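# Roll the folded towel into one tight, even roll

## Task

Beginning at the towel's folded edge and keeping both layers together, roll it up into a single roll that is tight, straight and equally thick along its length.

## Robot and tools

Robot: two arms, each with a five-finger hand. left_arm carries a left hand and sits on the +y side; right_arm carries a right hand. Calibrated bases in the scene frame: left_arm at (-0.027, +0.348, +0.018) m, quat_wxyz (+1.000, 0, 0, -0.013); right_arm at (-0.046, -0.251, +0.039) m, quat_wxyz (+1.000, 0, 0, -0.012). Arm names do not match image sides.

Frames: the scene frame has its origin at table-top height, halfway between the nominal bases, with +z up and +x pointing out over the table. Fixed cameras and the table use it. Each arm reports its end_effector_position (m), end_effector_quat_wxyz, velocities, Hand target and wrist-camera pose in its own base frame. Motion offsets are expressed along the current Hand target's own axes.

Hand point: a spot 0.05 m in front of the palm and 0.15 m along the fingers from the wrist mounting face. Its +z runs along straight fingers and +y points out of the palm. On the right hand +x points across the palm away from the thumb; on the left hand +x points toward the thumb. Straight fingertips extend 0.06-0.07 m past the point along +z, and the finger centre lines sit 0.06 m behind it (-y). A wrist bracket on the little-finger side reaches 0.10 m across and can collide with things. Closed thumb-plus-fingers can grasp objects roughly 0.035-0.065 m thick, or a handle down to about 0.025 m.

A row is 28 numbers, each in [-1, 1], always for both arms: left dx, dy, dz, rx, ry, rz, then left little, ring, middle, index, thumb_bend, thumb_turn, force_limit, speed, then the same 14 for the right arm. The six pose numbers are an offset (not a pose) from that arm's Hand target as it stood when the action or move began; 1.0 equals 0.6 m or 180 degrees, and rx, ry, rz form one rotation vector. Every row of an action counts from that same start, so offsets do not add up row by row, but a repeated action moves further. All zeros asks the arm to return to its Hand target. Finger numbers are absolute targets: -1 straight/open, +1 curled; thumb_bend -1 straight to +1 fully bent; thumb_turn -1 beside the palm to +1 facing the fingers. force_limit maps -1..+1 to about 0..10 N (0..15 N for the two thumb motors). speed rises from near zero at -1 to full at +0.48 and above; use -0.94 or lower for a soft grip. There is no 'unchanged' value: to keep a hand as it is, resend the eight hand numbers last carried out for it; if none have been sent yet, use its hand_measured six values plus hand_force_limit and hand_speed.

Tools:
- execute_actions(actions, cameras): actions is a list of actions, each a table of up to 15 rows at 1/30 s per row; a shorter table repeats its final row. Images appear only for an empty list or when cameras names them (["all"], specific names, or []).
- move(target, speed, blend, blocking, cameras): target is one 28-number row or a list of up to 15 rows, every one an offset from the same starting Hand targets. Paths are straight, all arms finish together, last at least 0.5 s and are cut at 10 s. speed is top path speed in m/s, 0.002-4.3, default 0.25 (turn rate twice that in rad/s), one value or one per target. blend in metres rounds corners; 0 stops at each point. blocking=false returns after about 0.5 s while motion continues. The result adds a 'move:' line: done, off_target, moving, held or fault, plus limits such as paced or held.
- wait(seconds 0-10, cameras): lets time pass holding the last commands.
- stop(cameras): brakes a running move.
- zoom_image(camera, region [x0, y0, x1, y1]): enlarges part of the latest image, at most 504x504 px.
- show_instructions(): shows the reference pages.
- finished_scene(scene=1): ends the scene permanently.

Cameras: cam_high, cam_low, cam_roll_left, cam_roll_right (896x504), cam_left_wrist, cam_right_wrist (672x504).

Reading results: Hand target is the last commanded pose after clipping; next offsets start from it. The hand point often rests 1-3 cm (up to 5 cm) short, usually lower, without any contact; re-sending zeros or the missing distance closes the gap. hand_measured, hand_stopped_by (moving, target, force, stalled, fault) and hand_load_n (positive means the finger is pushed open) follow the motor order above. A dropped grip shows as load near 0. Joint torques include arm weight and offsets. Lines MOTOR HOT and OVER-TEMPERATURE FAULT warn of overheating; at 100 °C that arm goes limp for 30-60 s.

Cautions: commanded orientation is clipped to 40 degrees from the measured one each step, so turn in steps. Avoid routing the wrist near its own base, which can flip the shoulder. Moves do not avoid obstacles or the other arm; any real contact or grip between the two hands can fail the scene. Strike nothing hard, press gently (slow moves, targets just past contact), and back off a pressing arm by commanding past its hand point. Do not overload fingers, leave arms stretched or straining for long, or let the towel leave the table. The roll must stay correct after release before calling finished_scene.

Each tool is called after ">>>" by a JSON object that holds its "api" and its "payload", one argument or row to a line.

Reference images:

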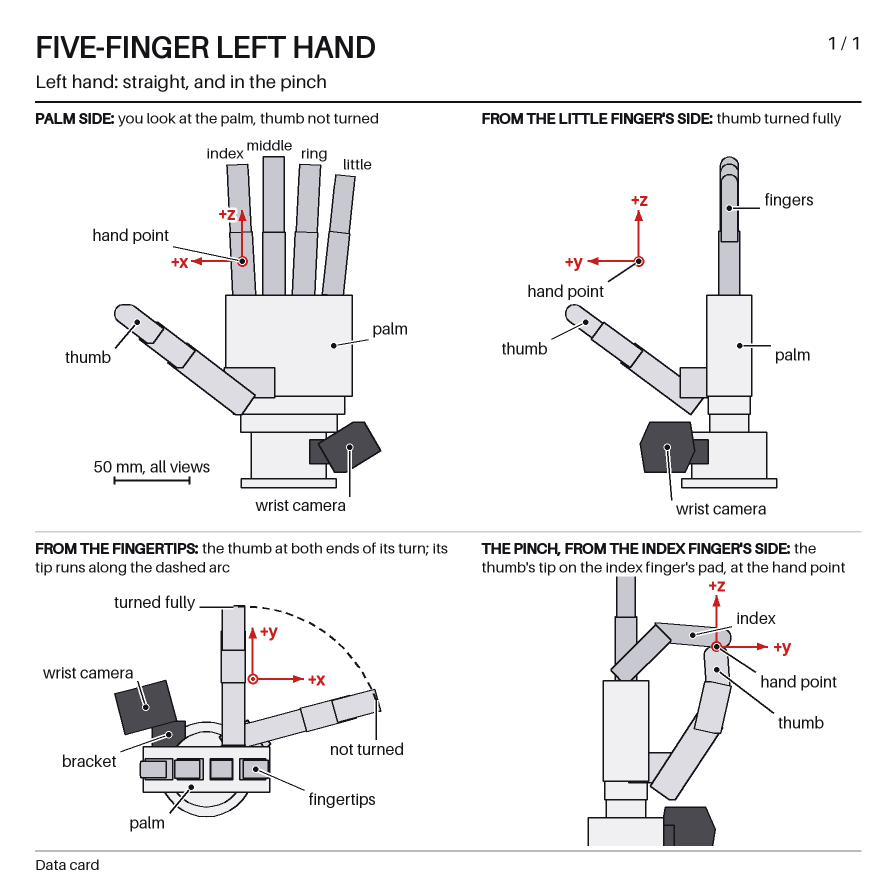

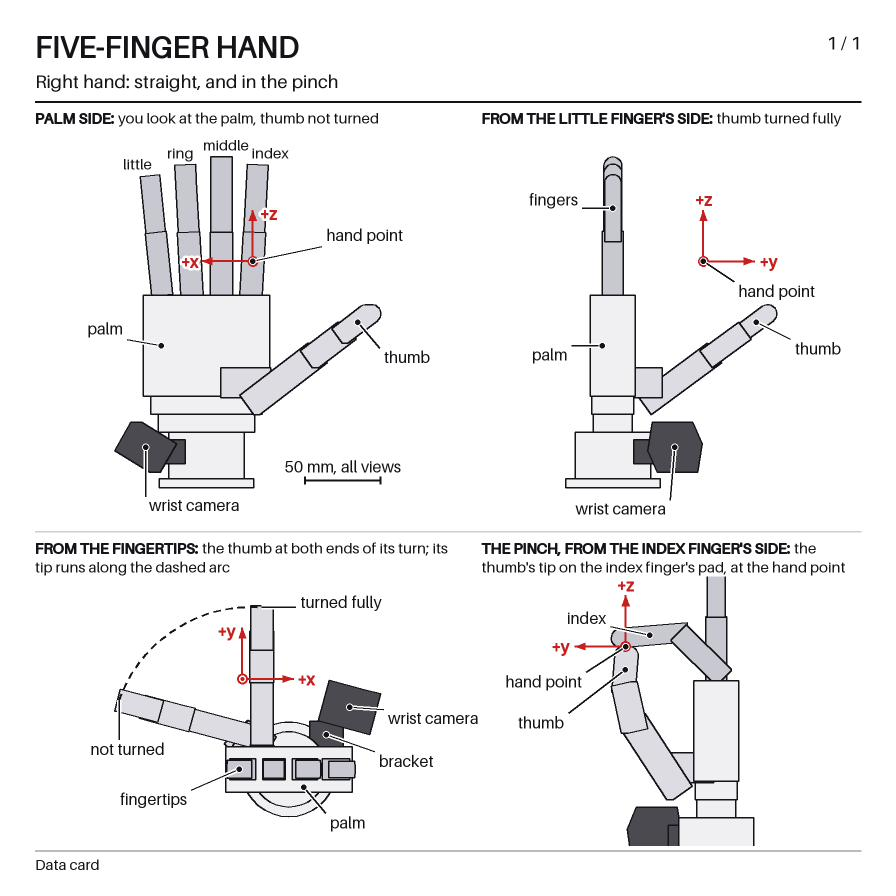

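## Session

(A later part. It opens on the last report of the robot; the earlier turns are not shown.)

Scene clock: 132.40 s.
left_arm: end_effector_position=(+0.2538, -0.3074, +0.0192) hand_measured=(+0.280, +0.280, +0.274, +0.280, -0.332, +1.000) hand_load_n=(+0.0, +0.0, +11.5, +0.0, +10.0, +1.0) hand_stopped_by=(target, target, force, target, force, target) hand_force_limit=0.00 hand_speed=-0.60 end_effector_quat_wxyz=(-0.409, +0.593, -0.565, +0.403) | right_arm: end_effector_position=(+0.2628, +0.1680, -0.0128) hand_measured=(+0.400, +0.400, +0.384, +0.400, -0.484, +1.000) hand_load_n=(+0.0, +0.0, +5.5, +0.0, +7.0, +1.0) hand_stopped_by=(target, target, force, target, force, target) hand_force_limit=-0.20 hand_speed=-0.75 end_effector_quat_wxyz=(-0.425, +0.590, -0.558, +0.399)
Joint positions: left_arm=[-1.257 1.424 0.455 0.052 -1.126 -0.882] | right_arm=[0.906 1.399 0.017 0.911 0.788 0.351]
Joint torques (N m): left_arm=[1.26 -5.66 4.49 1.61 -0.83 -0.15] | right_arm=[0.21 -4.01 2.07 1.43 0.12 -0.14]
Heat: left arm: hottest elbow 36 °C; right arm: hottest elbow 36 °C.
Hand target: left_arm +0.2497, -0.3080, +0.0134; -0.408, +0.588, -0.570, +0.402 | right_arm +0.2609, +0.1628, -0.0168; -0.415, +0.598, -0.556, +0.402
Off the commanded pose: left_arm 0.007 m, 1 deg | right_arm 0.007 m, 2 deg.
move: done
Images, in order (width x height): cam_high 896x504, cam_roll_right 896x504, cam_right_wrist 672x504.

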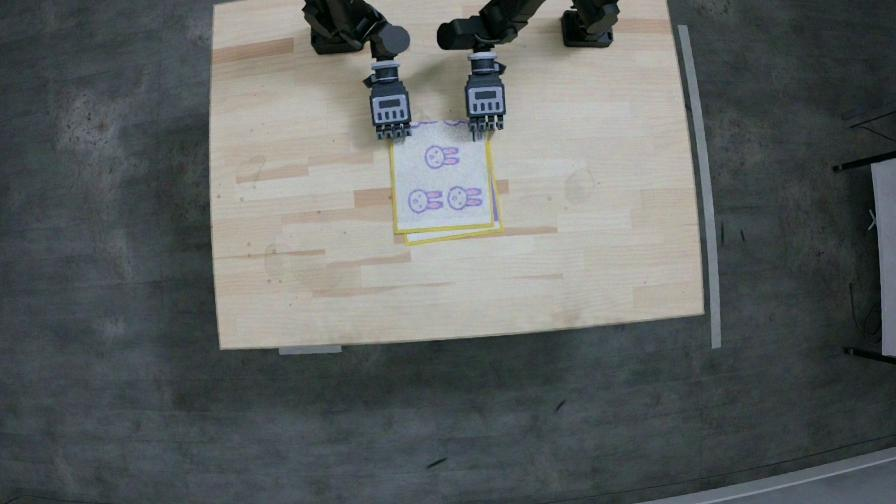

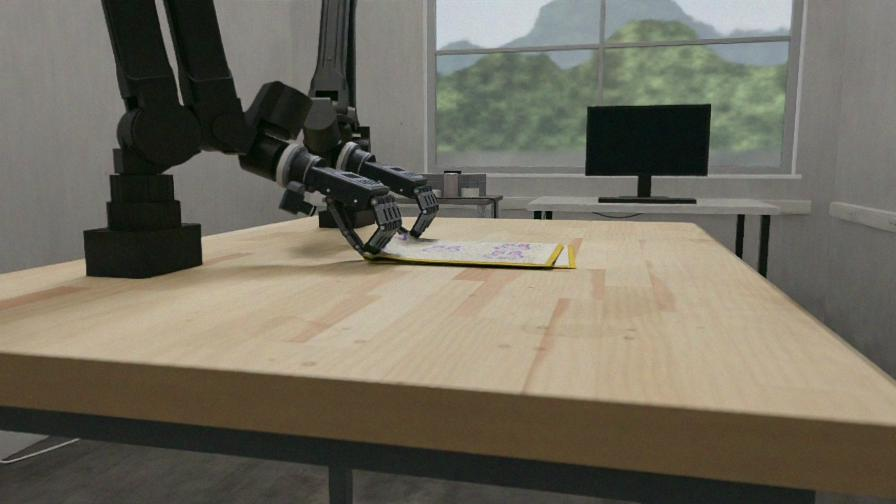

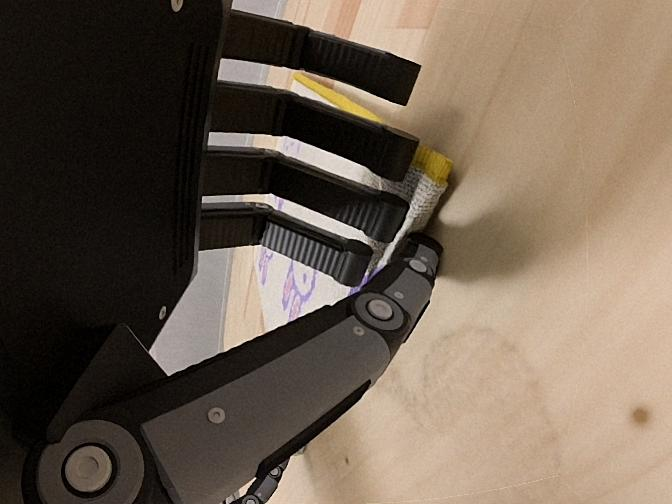

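>>> {"api": "move", "payload": {
  "target": [0,-0.0684,-0.0071,0,0,0, 0.28, 0.28, 0.28, 0.28, -0.25, 1, 0, -0.6, 0,-0.0684,-0.0071,0,0,0, 0.4, 0.4, 0.4, 0.4, -0.3, 1, -0.2, -0.75],
  "speed": 0.08,
  "cameras": ["all"]
}}

>>> {"api": "zoom_image", "payload": {
  "camera": "cam_roll_right",
  "region": [340, 190, 460, 280]
}}

>>> {"api": "zoom_image", "payload": {
  "camera": "cam_roll_left",
  "region": [410, 180, 530, 270]
}}

Scene clock: 135.33 s.
left_arm: end_effector_position=(+0.2513, -0.3037, +0.0425) hand_measured=(+0.280, +0.280, +0.274, +0.280, -0.332, +1.000) hand_load_n=(+0.0, +0.0, +11.5, -0.5, +10.0, +2.5) hand_stopped_by=(target, target, force, target, force, target) hand_force_limit=0.00 hand_speed=-0.60 end_effector_quat_wxyz=(-0.403, +0.587, -0.574, +0.404) | right_arm: end_effector_position=(+0.2612, +0.1628, +0.0157) hand_measured=(+0.400, +0.400, +0.384, +0.400, -0.484, +1.000) hand_load_n=(+0.0, +0.0, +5.0, +0.0, +6.0, +2.5) hand_stopped_by=(target, target, force, target, force, target) hand_force_limit=-0.20 hand_speed=-0.75 end_effector_quat_wxyz=(-0.417, +0.605, -0.551, +0.395)
Joint positions: left_arm=[-1.252 1.319 0.455 -0.024 -1.103 -0.844] | right_arm=[0.876 0.994 0.039 0.476 0.744 0.319]
Joint torques (N m): left_arm=[3.31 -6.77 7.61 0.32 -0.94 0.04] | right_arm=[-1.08 -1.2 6.82 1.22 0.48 -0.06]
Heat: left arm: hottest elbow 36 °C; right arm: hottest elbow 36 °C.
Hand target: left_arm +0.2598, -0.3075, +0.0534; -0.409, +0.588, -0.570, +0.402 | right_arm +0.2704, +0.1642, +0.0233; -0.416, +0.598, -0.555, +0.402
Off the commanded pose: left_arm 0.014 m, 1 deg | right_arm 0.012 m, 1 deg.
move: off_target (left_arm, right_arm)

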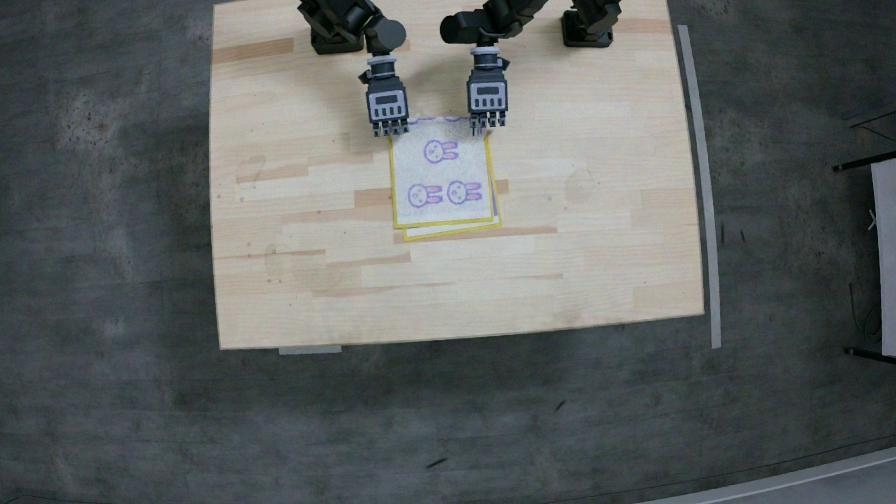

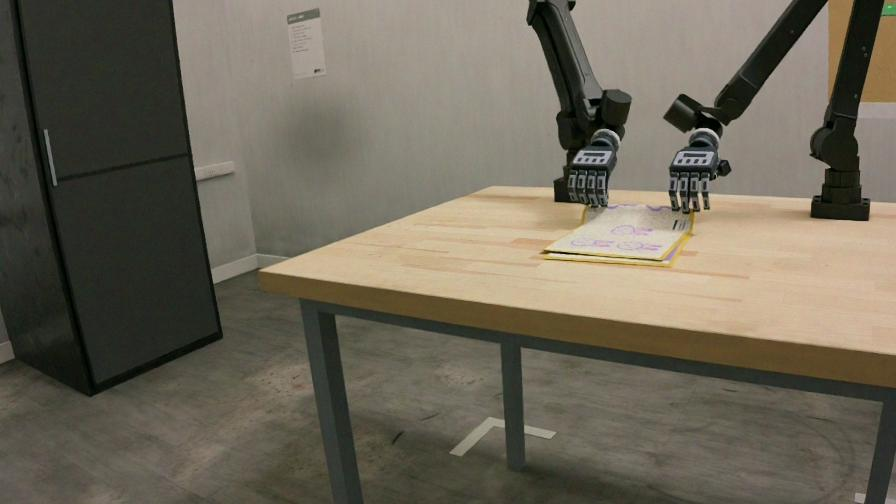

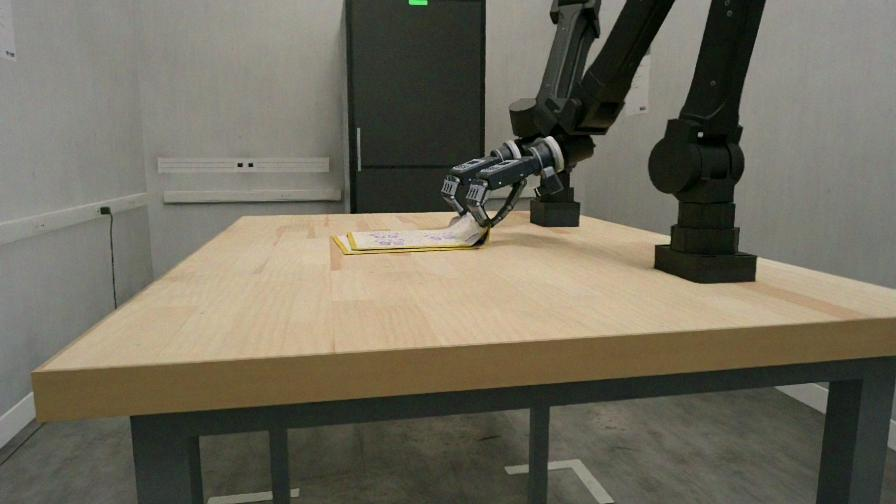

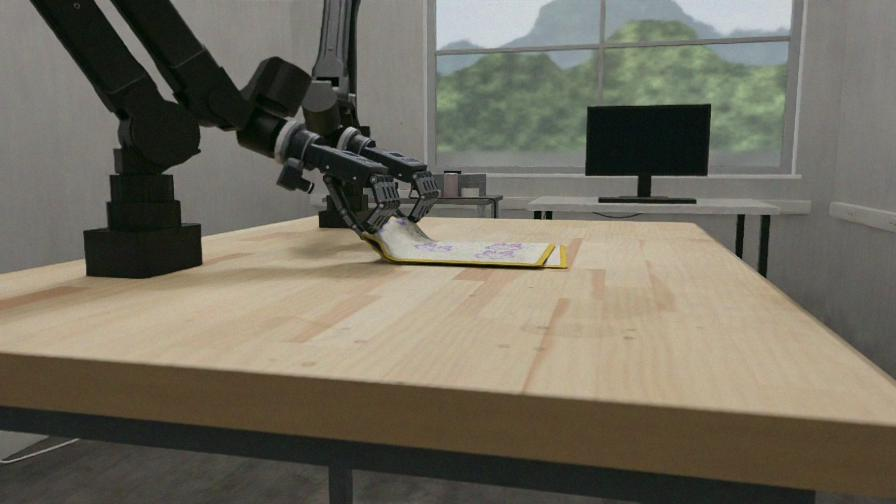

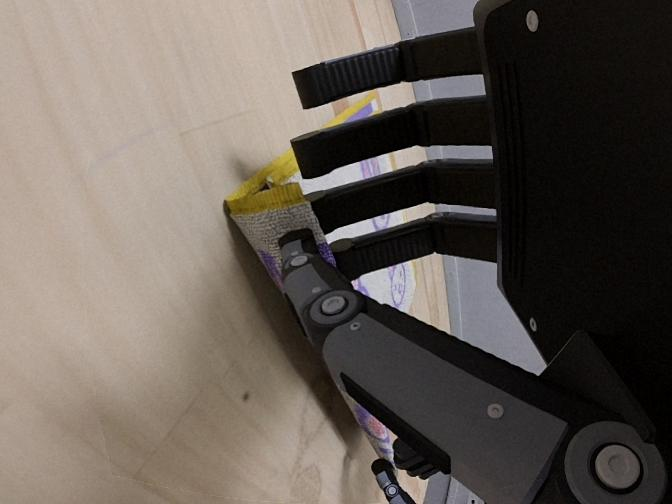

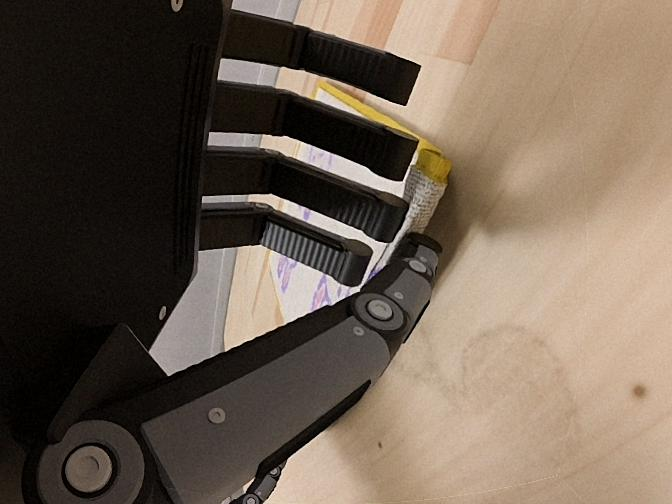

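Scaled by 4.200 from the camera's 896x504 image, which has a finer 1280x720 frame.

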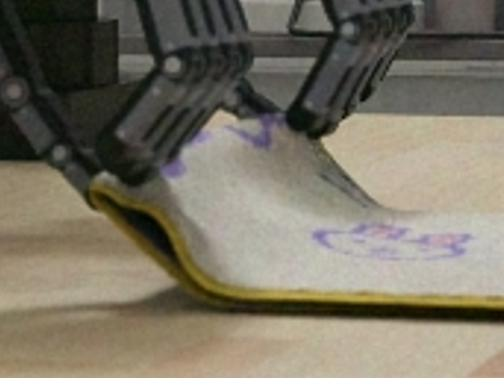

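Scaled by 4.200 from the camera's 896x504 image, which has a finer 1280x720 frame.

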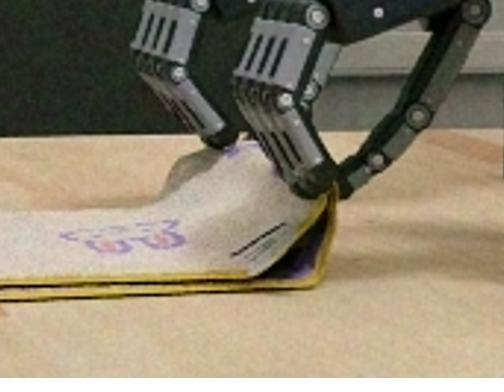

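>>> {"api": "move", "payload": {
  "target": [
    [0,-0.0302,0.0245,-0.222,0,0, 0.28, 0.28, 0.28, 0.28, -0.25, 1, 0, -0.6, 0,-0.0302,0.0245,-0.222,0,0, 0.4, 0.4, 0.4, 0.4, -0.3, 1, -0.2, -0.75],
    [0,-0.0473,0.0715,-0.444,0,0, 0.28, 0.28, 0.28, 0.28, -0.25, 1, 0, -0.6, 0,-0.0473,0.0715,-0.444,0,0, 0.4, 0.4, 0.4, 0.4, -0.3, 1, -0.2, -0.75]
  ],
  "speed": 0.15,
  "blend": 0.01,
  "cameras": ["all"]
}}

>>> {"api": "zoom_image", "payload": {
  "camera": "cam_roll_right",
  "region": [340, 170, 480, 280]
}}

>>> {"api": "zoom_image", "payload": {
  "camera": "cam_roll_left",
  "region": [390, 160, 530, 270]
}}

Scene clock: 146.73 s.
left_arm: end_effector_position=(+0.2947, -0.3011, +0.0598) hand_measured=(+0.280, +0.280, +0.274, +0.280, -0.332, +1.000) hand_load_n=(+0.0, +0.0, +11.5, +0.0, +9.5, +1.5) hand_stopped_by=(target, target, force, target, force, target) hand_force_limit=0.00 hand_speed=-0.60 end_effector_quat_wxyz=(+0.064, +0.714, -0.694, -0.065) | right_arm: end_effector_position=(+0.3067, +0.1667, +0.0317) hand_measured=(+0.400, +0.400, +0.384, +0.400, -0.484, +1.000) hand_load_n=(+0.0, +0.0, +4.5, +0.0, +6.0, +1.0) hand_stopped_by=(target, target, force, target, force, target) hand_force_limit=-0.20 hand_speed=-0.75 end_effector_quat_wxyz=(+0.070, +0.722, -0.686, -0.049)
Joint positions: left_arm=[-0.604 1.724 1.23 -1.226 0.105 -0.624] | right_arm=[0.349 1.659 1.06 -1.142 -0.026 0.297]
Joint torques (N m): left_arm=[3.08 -11.28 9.68 -0.66 0.18 -0.05] | right_arm=[-0.32 -11.16 8.03 -0.24 -0.11 -0.2]
Heat: left arm: hottest elbow 37 °C; right arm: hottest elbow 37 °C.
Hand target: left_arm +0.3097, -0.3062, +0.0655; +0.065, +0.713, -0.696, -0.058 | right_arm +0.3202, +0.1674, +0.0358; +0.066, +0.725, -0.684, -0.049
Off the commanded pose: left_arm 0.017 m, 1 deg | right_arm 0.014 m, 1 deg.
move: off_target (left_arm, right_arm)

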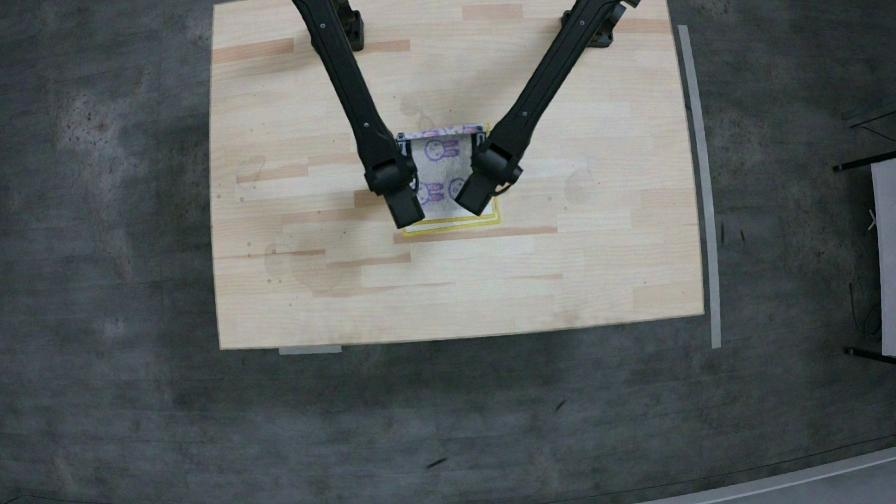

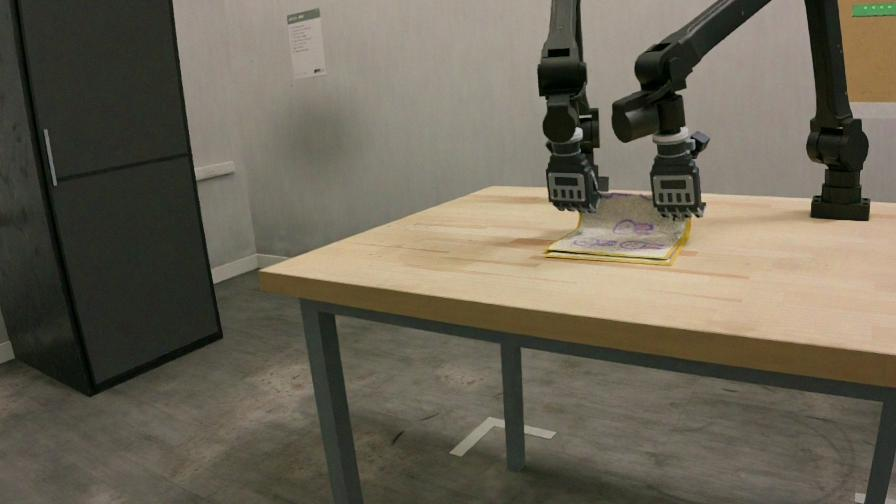

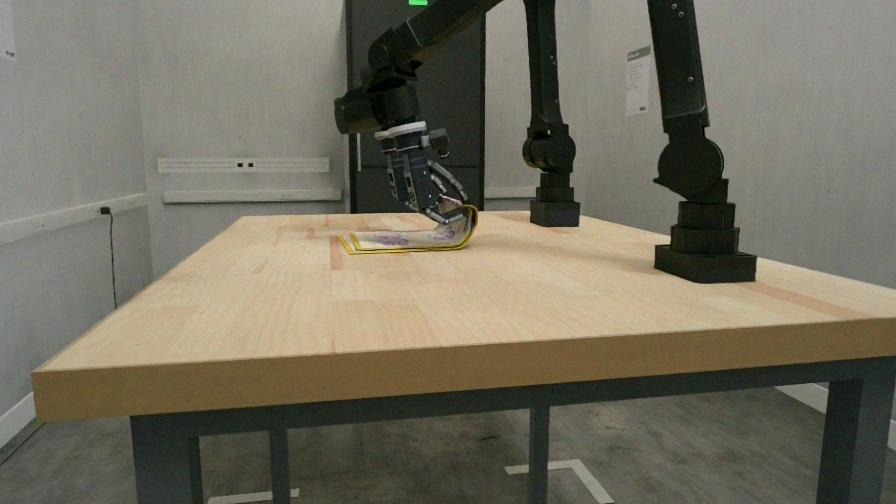

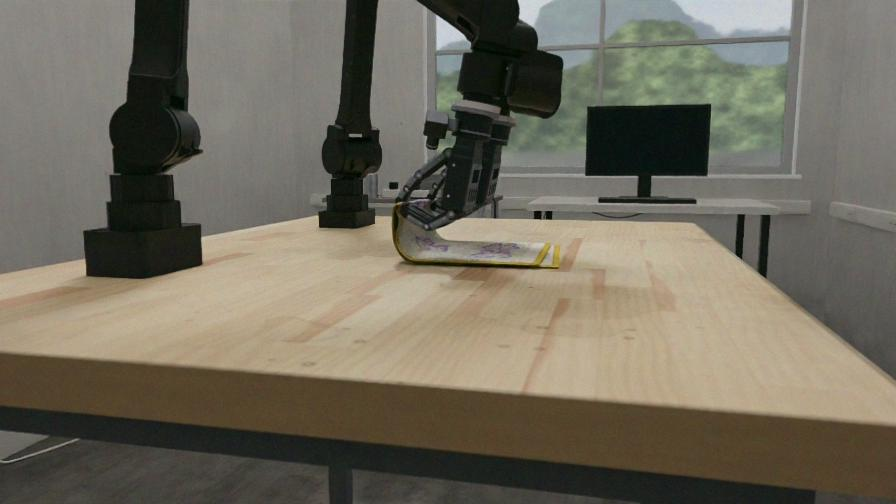

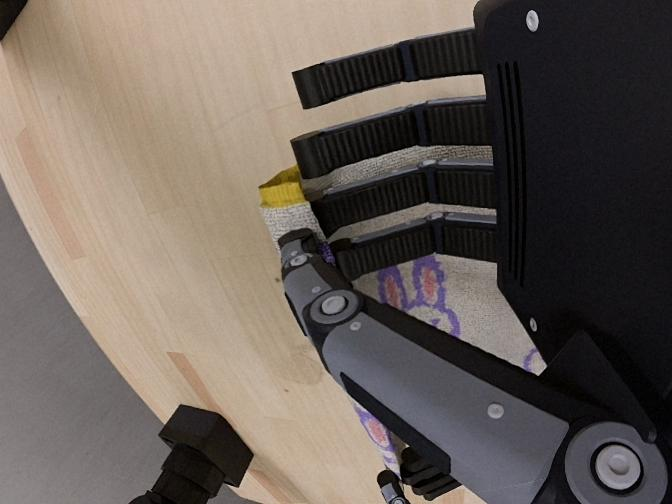

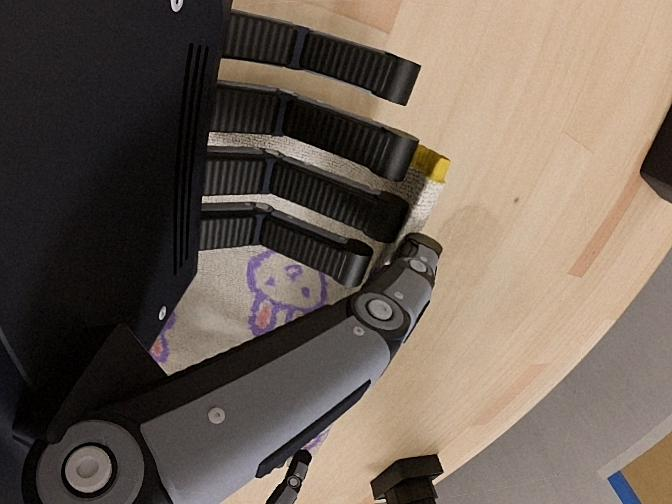

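Scaled by 3.600 from the camera's 896x504 image, which has a finer 1280x720 frame.

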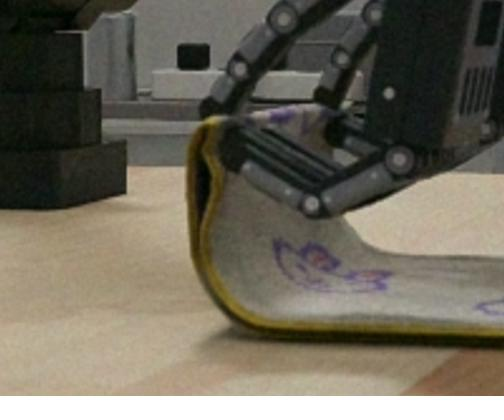

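Scaled by 3.600 from the camera's 896x504 image, which has a finer 1280x720 frame.

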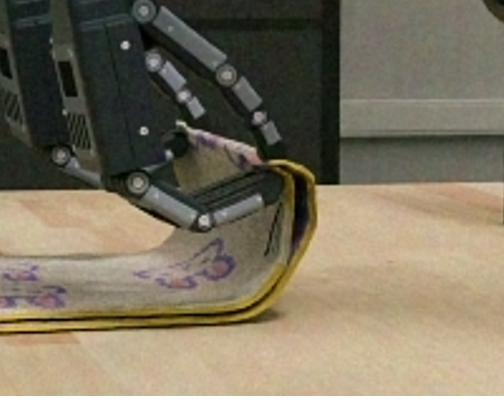

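>>> {"api": "move", "payload": {
  "target": [
    [0,-0.0493,-0.0087,-0.03,0,0, 0.28, 0.28, 0.28, 0.28, -0.25, 1, 0, -0.6, 0,-0.0493,-0.0087,-0.03,0,0, 0.4, 0.4, 0.4, 0.4, -0.3, 1, -0.2, -0.75],
    [0,-0.072,0.0245,-0.055,0,0, 0.28, 0.28, 0.28, 0.28, -0.25, 1, 0, -0.6, 0,-0.072,0.0245,-0.055,0,0, 0.4, 0.4, 0.4, 0.4, -0.3, 1, -0.2, -0.75]
  ],
  "speed": 0.12,
  "blend": 0.01,
  "cameras": ["all"]
}}

>>> {"api": "zoom_image", "payload": {
  "camera": "cam_roll_right",
  "region": [340, 170, 480, 280]
}}

>>> {"api": "zoom_image", "payload": {
  "camera": "cam_roll_left",
  "region": [390, 160, 530, 270]
}}

Scene clock: 154.50 s.
left_arm: end_effector_position=(+0.3348, -0.3014, +0.0389) hand_measured=(+0.280, +0.280, +0.274, +0.280, -0.332, +1.000) hand_load_n=(+0.0, +0.0, +11.5, +0.0, +10.0, +1.0) hand_stopped_by=(target, target, force, target, force, target) hand_force_limit=0.00 hand_speed=-0.60 end_effector_quat_wxyz=(+0.125, +0.704, -0.687, -0.126) | right_arm: end_effector_position=(+0.3482, +0.1691, +0.0118) hand_measured=(+0.400, +0.400, +0.384, +0.400, -0.484, +1.000) hand_load_n=(+0.0, +0.0, +4.5, +0.0, +6.5, +0.5) hand_stopped_by=(target, target, force, target, force, target) hand_force_limit=-0.20 hand_speed=-0.75 end_effector_quat_wxyz=(+0.133, +0.714, -0.679, -0.107)
Joint positions: left_arm=[-0.529 1.941 1.424 -1.365 0.18 -0.525] | right_arm=[0.308 1.899 1.279 -1.289 -0.058 0.247]
Joint torques (N m): left_arm=[2.9 -13.63 9.24 -0.94 0.32 -0.07] | right_arm=[-0.09 -14.21 7.83 -0.59 -0.2 -0.16]
Heat: left arm: hottest elbow 38 °C; right arm: hottest elbow 38 °C.
Hand target: left_arm +0.3497, -0.3053, +0.0435; +0.126, +0.705, -0.688, -0.118 | right_arm +0.3604, +0.1694, +0.0143; +0.128, +0.717, -0.677, -0.108
Off the commanded pose: left_arm 0.016 m, 1 deg | right_arm 0.012 m, 1 deg.
move: off_target (left_arm, right_arm)

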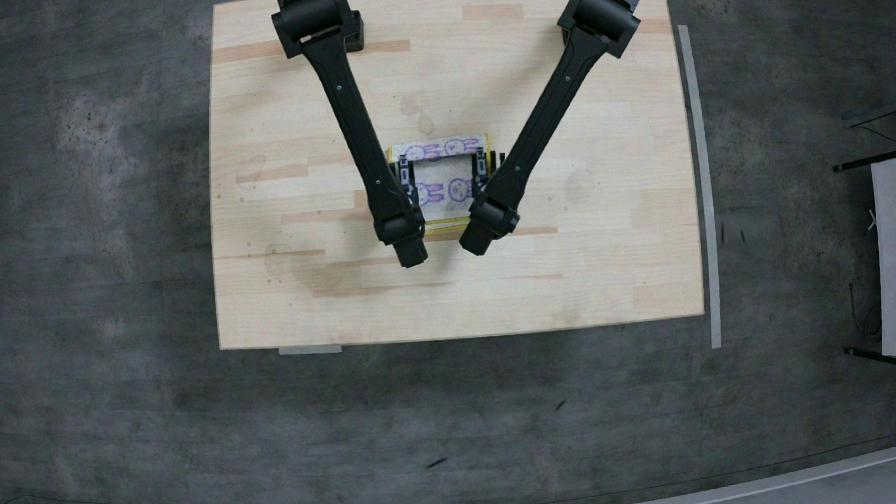

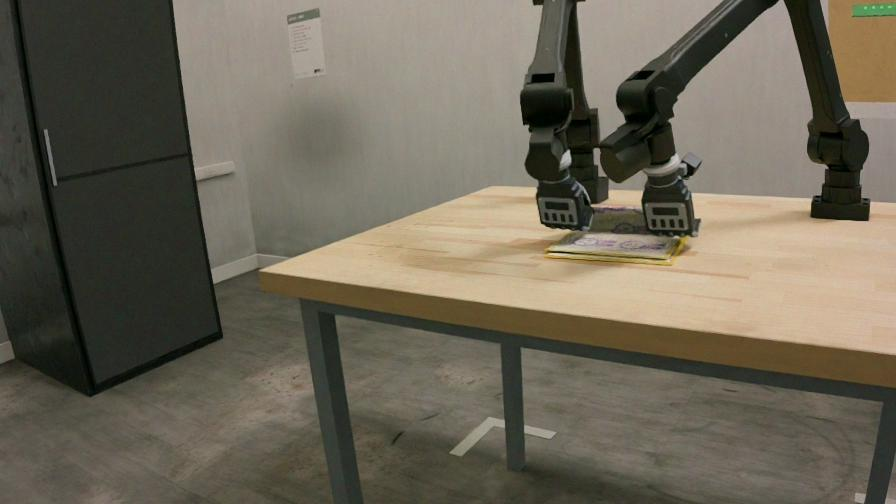

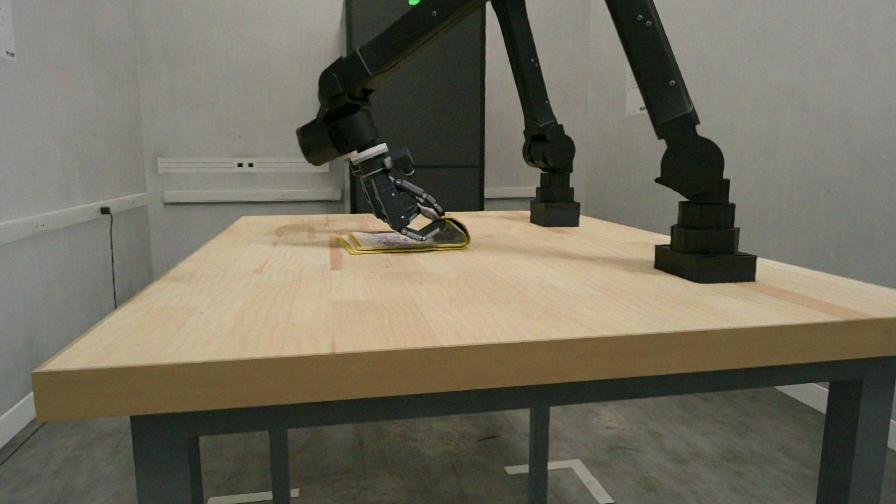

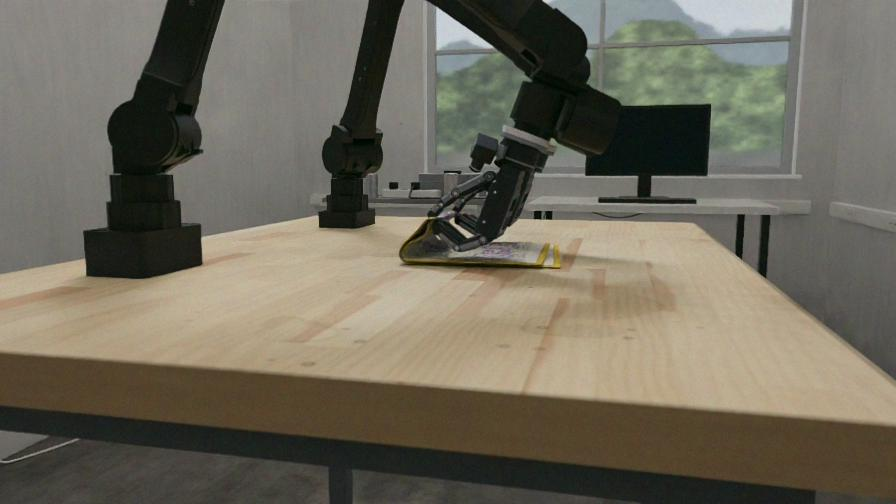

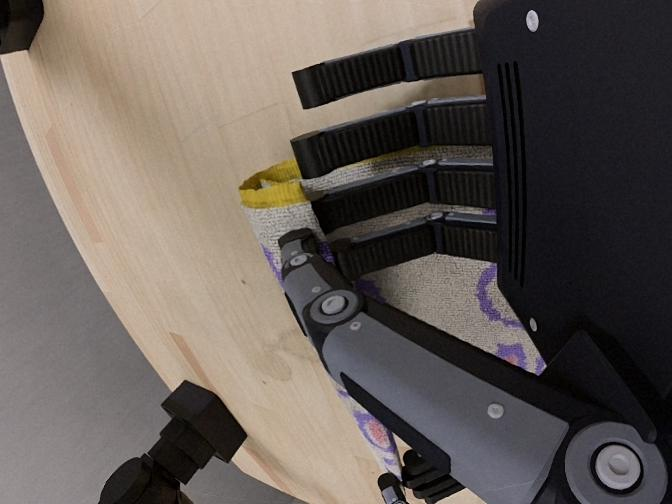

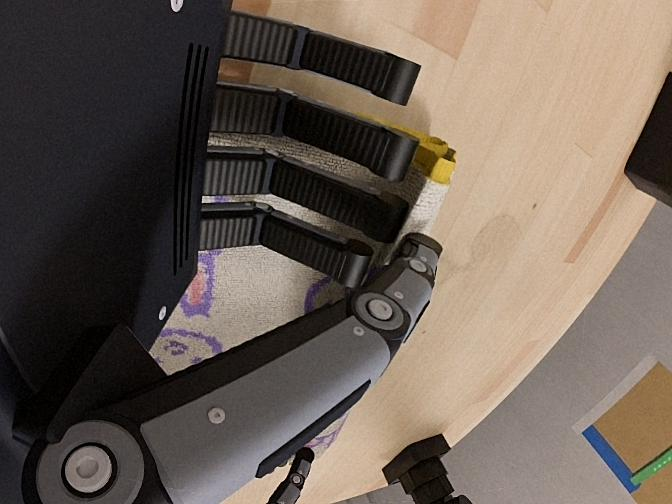

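Scaled by 3.600 from the camera's 896x504 image, which has a finer 1280x720 frame.

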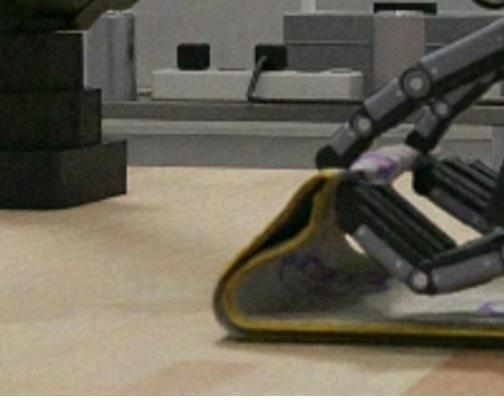

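Scaled by 3.600 from the camera's 896x504 image, which has a finer 1280x720 frame.

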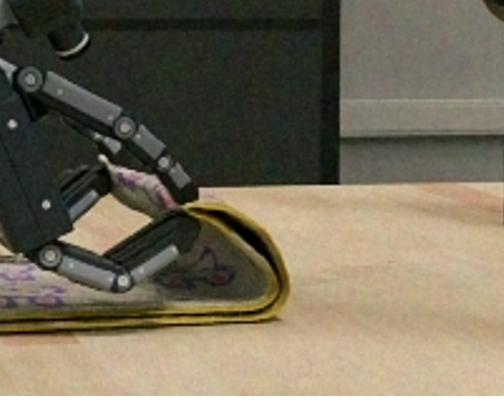

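>>> {"api": "move", "payload": {
  "target": [
    [0,0,0,0,0,0, 0.2, 0.2, 0.2, 0.2, -1, 1, 0, -0.4, 0,0,0,0,0,0, 0.32, 0.32, 0.32, 0.32, -1, 1, -0.2, -0.4]
  ],
  "speed": 0.12,
  "cameras": ["cam_roll_left","cam_roll_right","cam_left_wrist","cam_right_wrist"]
}}

>>> {"api": "zoom_image", "payload": {
  "camera": "cam_roll_right",
  "region": [340, 170, 480, 280]
}}

>>> {"api": "zoom_image", "payload": {
  "camera": "cam_roll_left",
  "region": [390, 160, 530, 270]
}}

Scene clock: 158.00 s.
left_arm: end_effector_position=(+0.3348, -0.3014, +0.0389) hand_measured=(+0.200, +0.200, +0.200, +0.200, -1.000, +1.000) hand_load_n=(+0.0, +0.0, +0.0, +0.0, -0.5, +0.0) hand_stopped_by=(target, target, target, target, target, target) hand_force_limit=0.00 hand_speed=-0.40 end_effector_quat_wxyz=(+0.125, +0.704, -0.687, -0.126) | right_arm: end_effector_position=(+0.3481, +0.1690, +0.0118) hand_measured=(+0.320, +0.320, +0.320, +0.320, -1.000, +1.000) hand_load_n=(+0.0, +0.0, +0.0, +0.0, +0.0, -0.5) hand_stopped_by=(target, target, target, target, target, target) hand_force_limit=-0.20 hand_speed=-0.40 end_effector_quat_wxyz=(+0.133, +0.714, -0.679, -0.107)
Joint positions: left_arm=[-0.529 1.941 1.424 -1.365 0.18 -0.525] | right_arm=[0.308 1.899 1.279 -1.289 -0.058 0.247]
Joint torques (N m): left_arm=[2.78 -13.74 9.22 -0.92 0.32 -0.09] | right_arm=[-0.56 -14.51 7.82 -0.69 -0.22 -0.16]
Heat: left arm: hottest elbow 38 °C; right arm: hottest elbow 38 °C.
Hand target: left_arm +0.3498, -0.3053, +0.0435; +0.126, +0.705, -0.688, -0.118 | right_arm +0.3603, +0.1694, +0.0143; +0.128, +0.717, -0.677, -0.108
Off the commanded pose: left_arm 0.016 m, 1 deg | right_arm 0.013 m, 1 deg.
move: off_target (left_arm, right_arm)
Images, in order (width x height): cam_roll_left 896x504, cam_roll_right 896x504, cam_left_wrist 672x504, cam_right_wrist 672x504.

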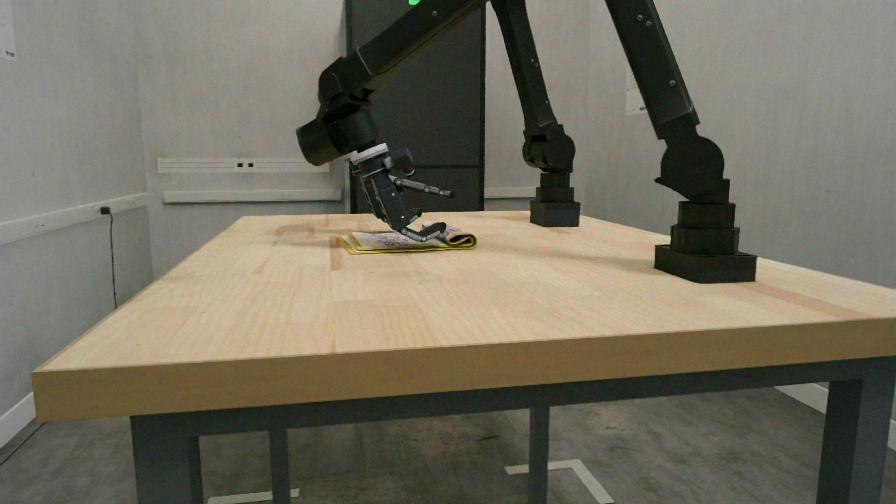

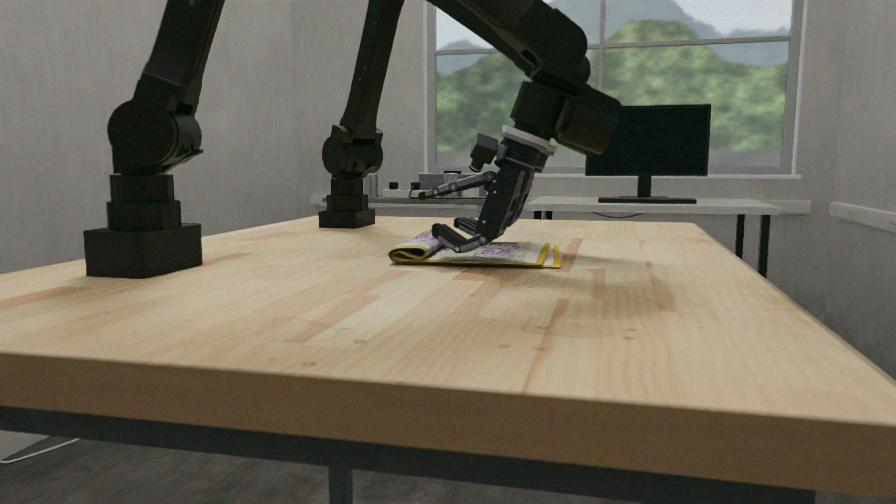

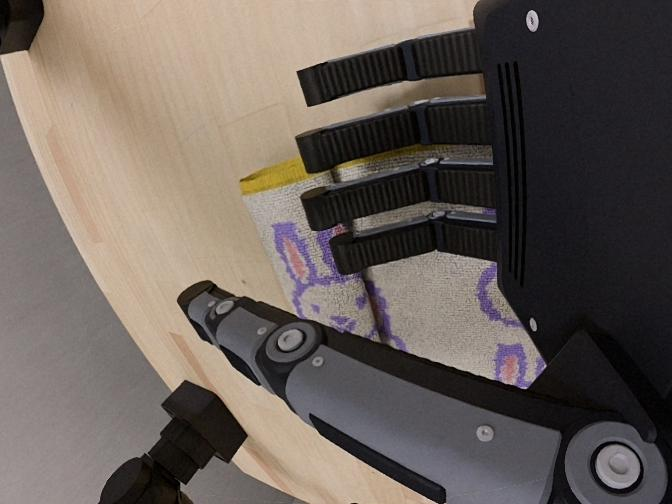

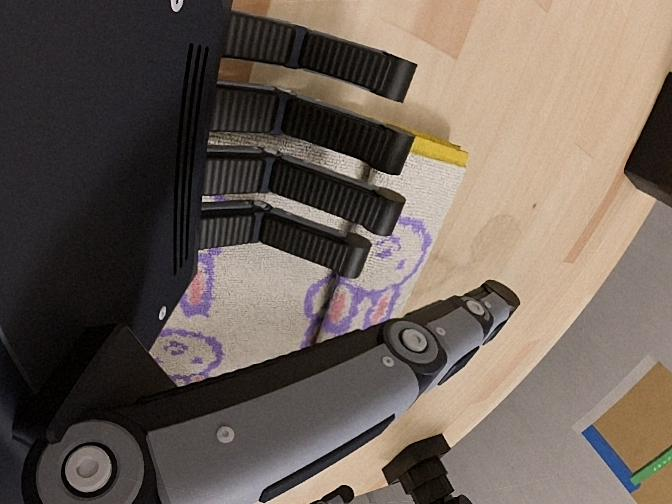

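Scaled by 3.600 from the camera's 896x504 image, which has a finer 1280x720 frame.

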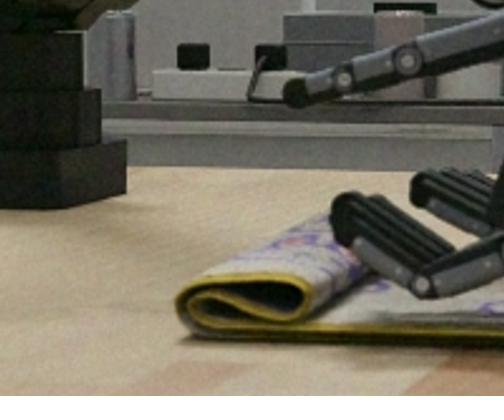

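Scaled by 3.600 from the camera's 896x504 image, which has a finer 1280x720 frame.

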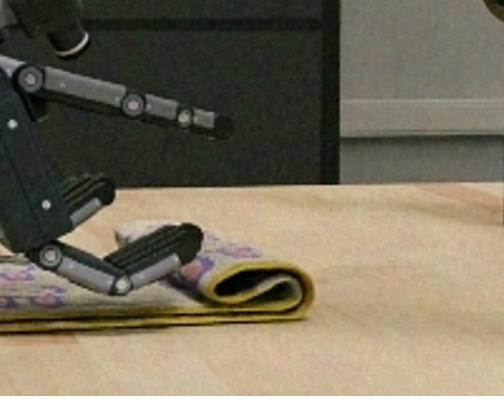

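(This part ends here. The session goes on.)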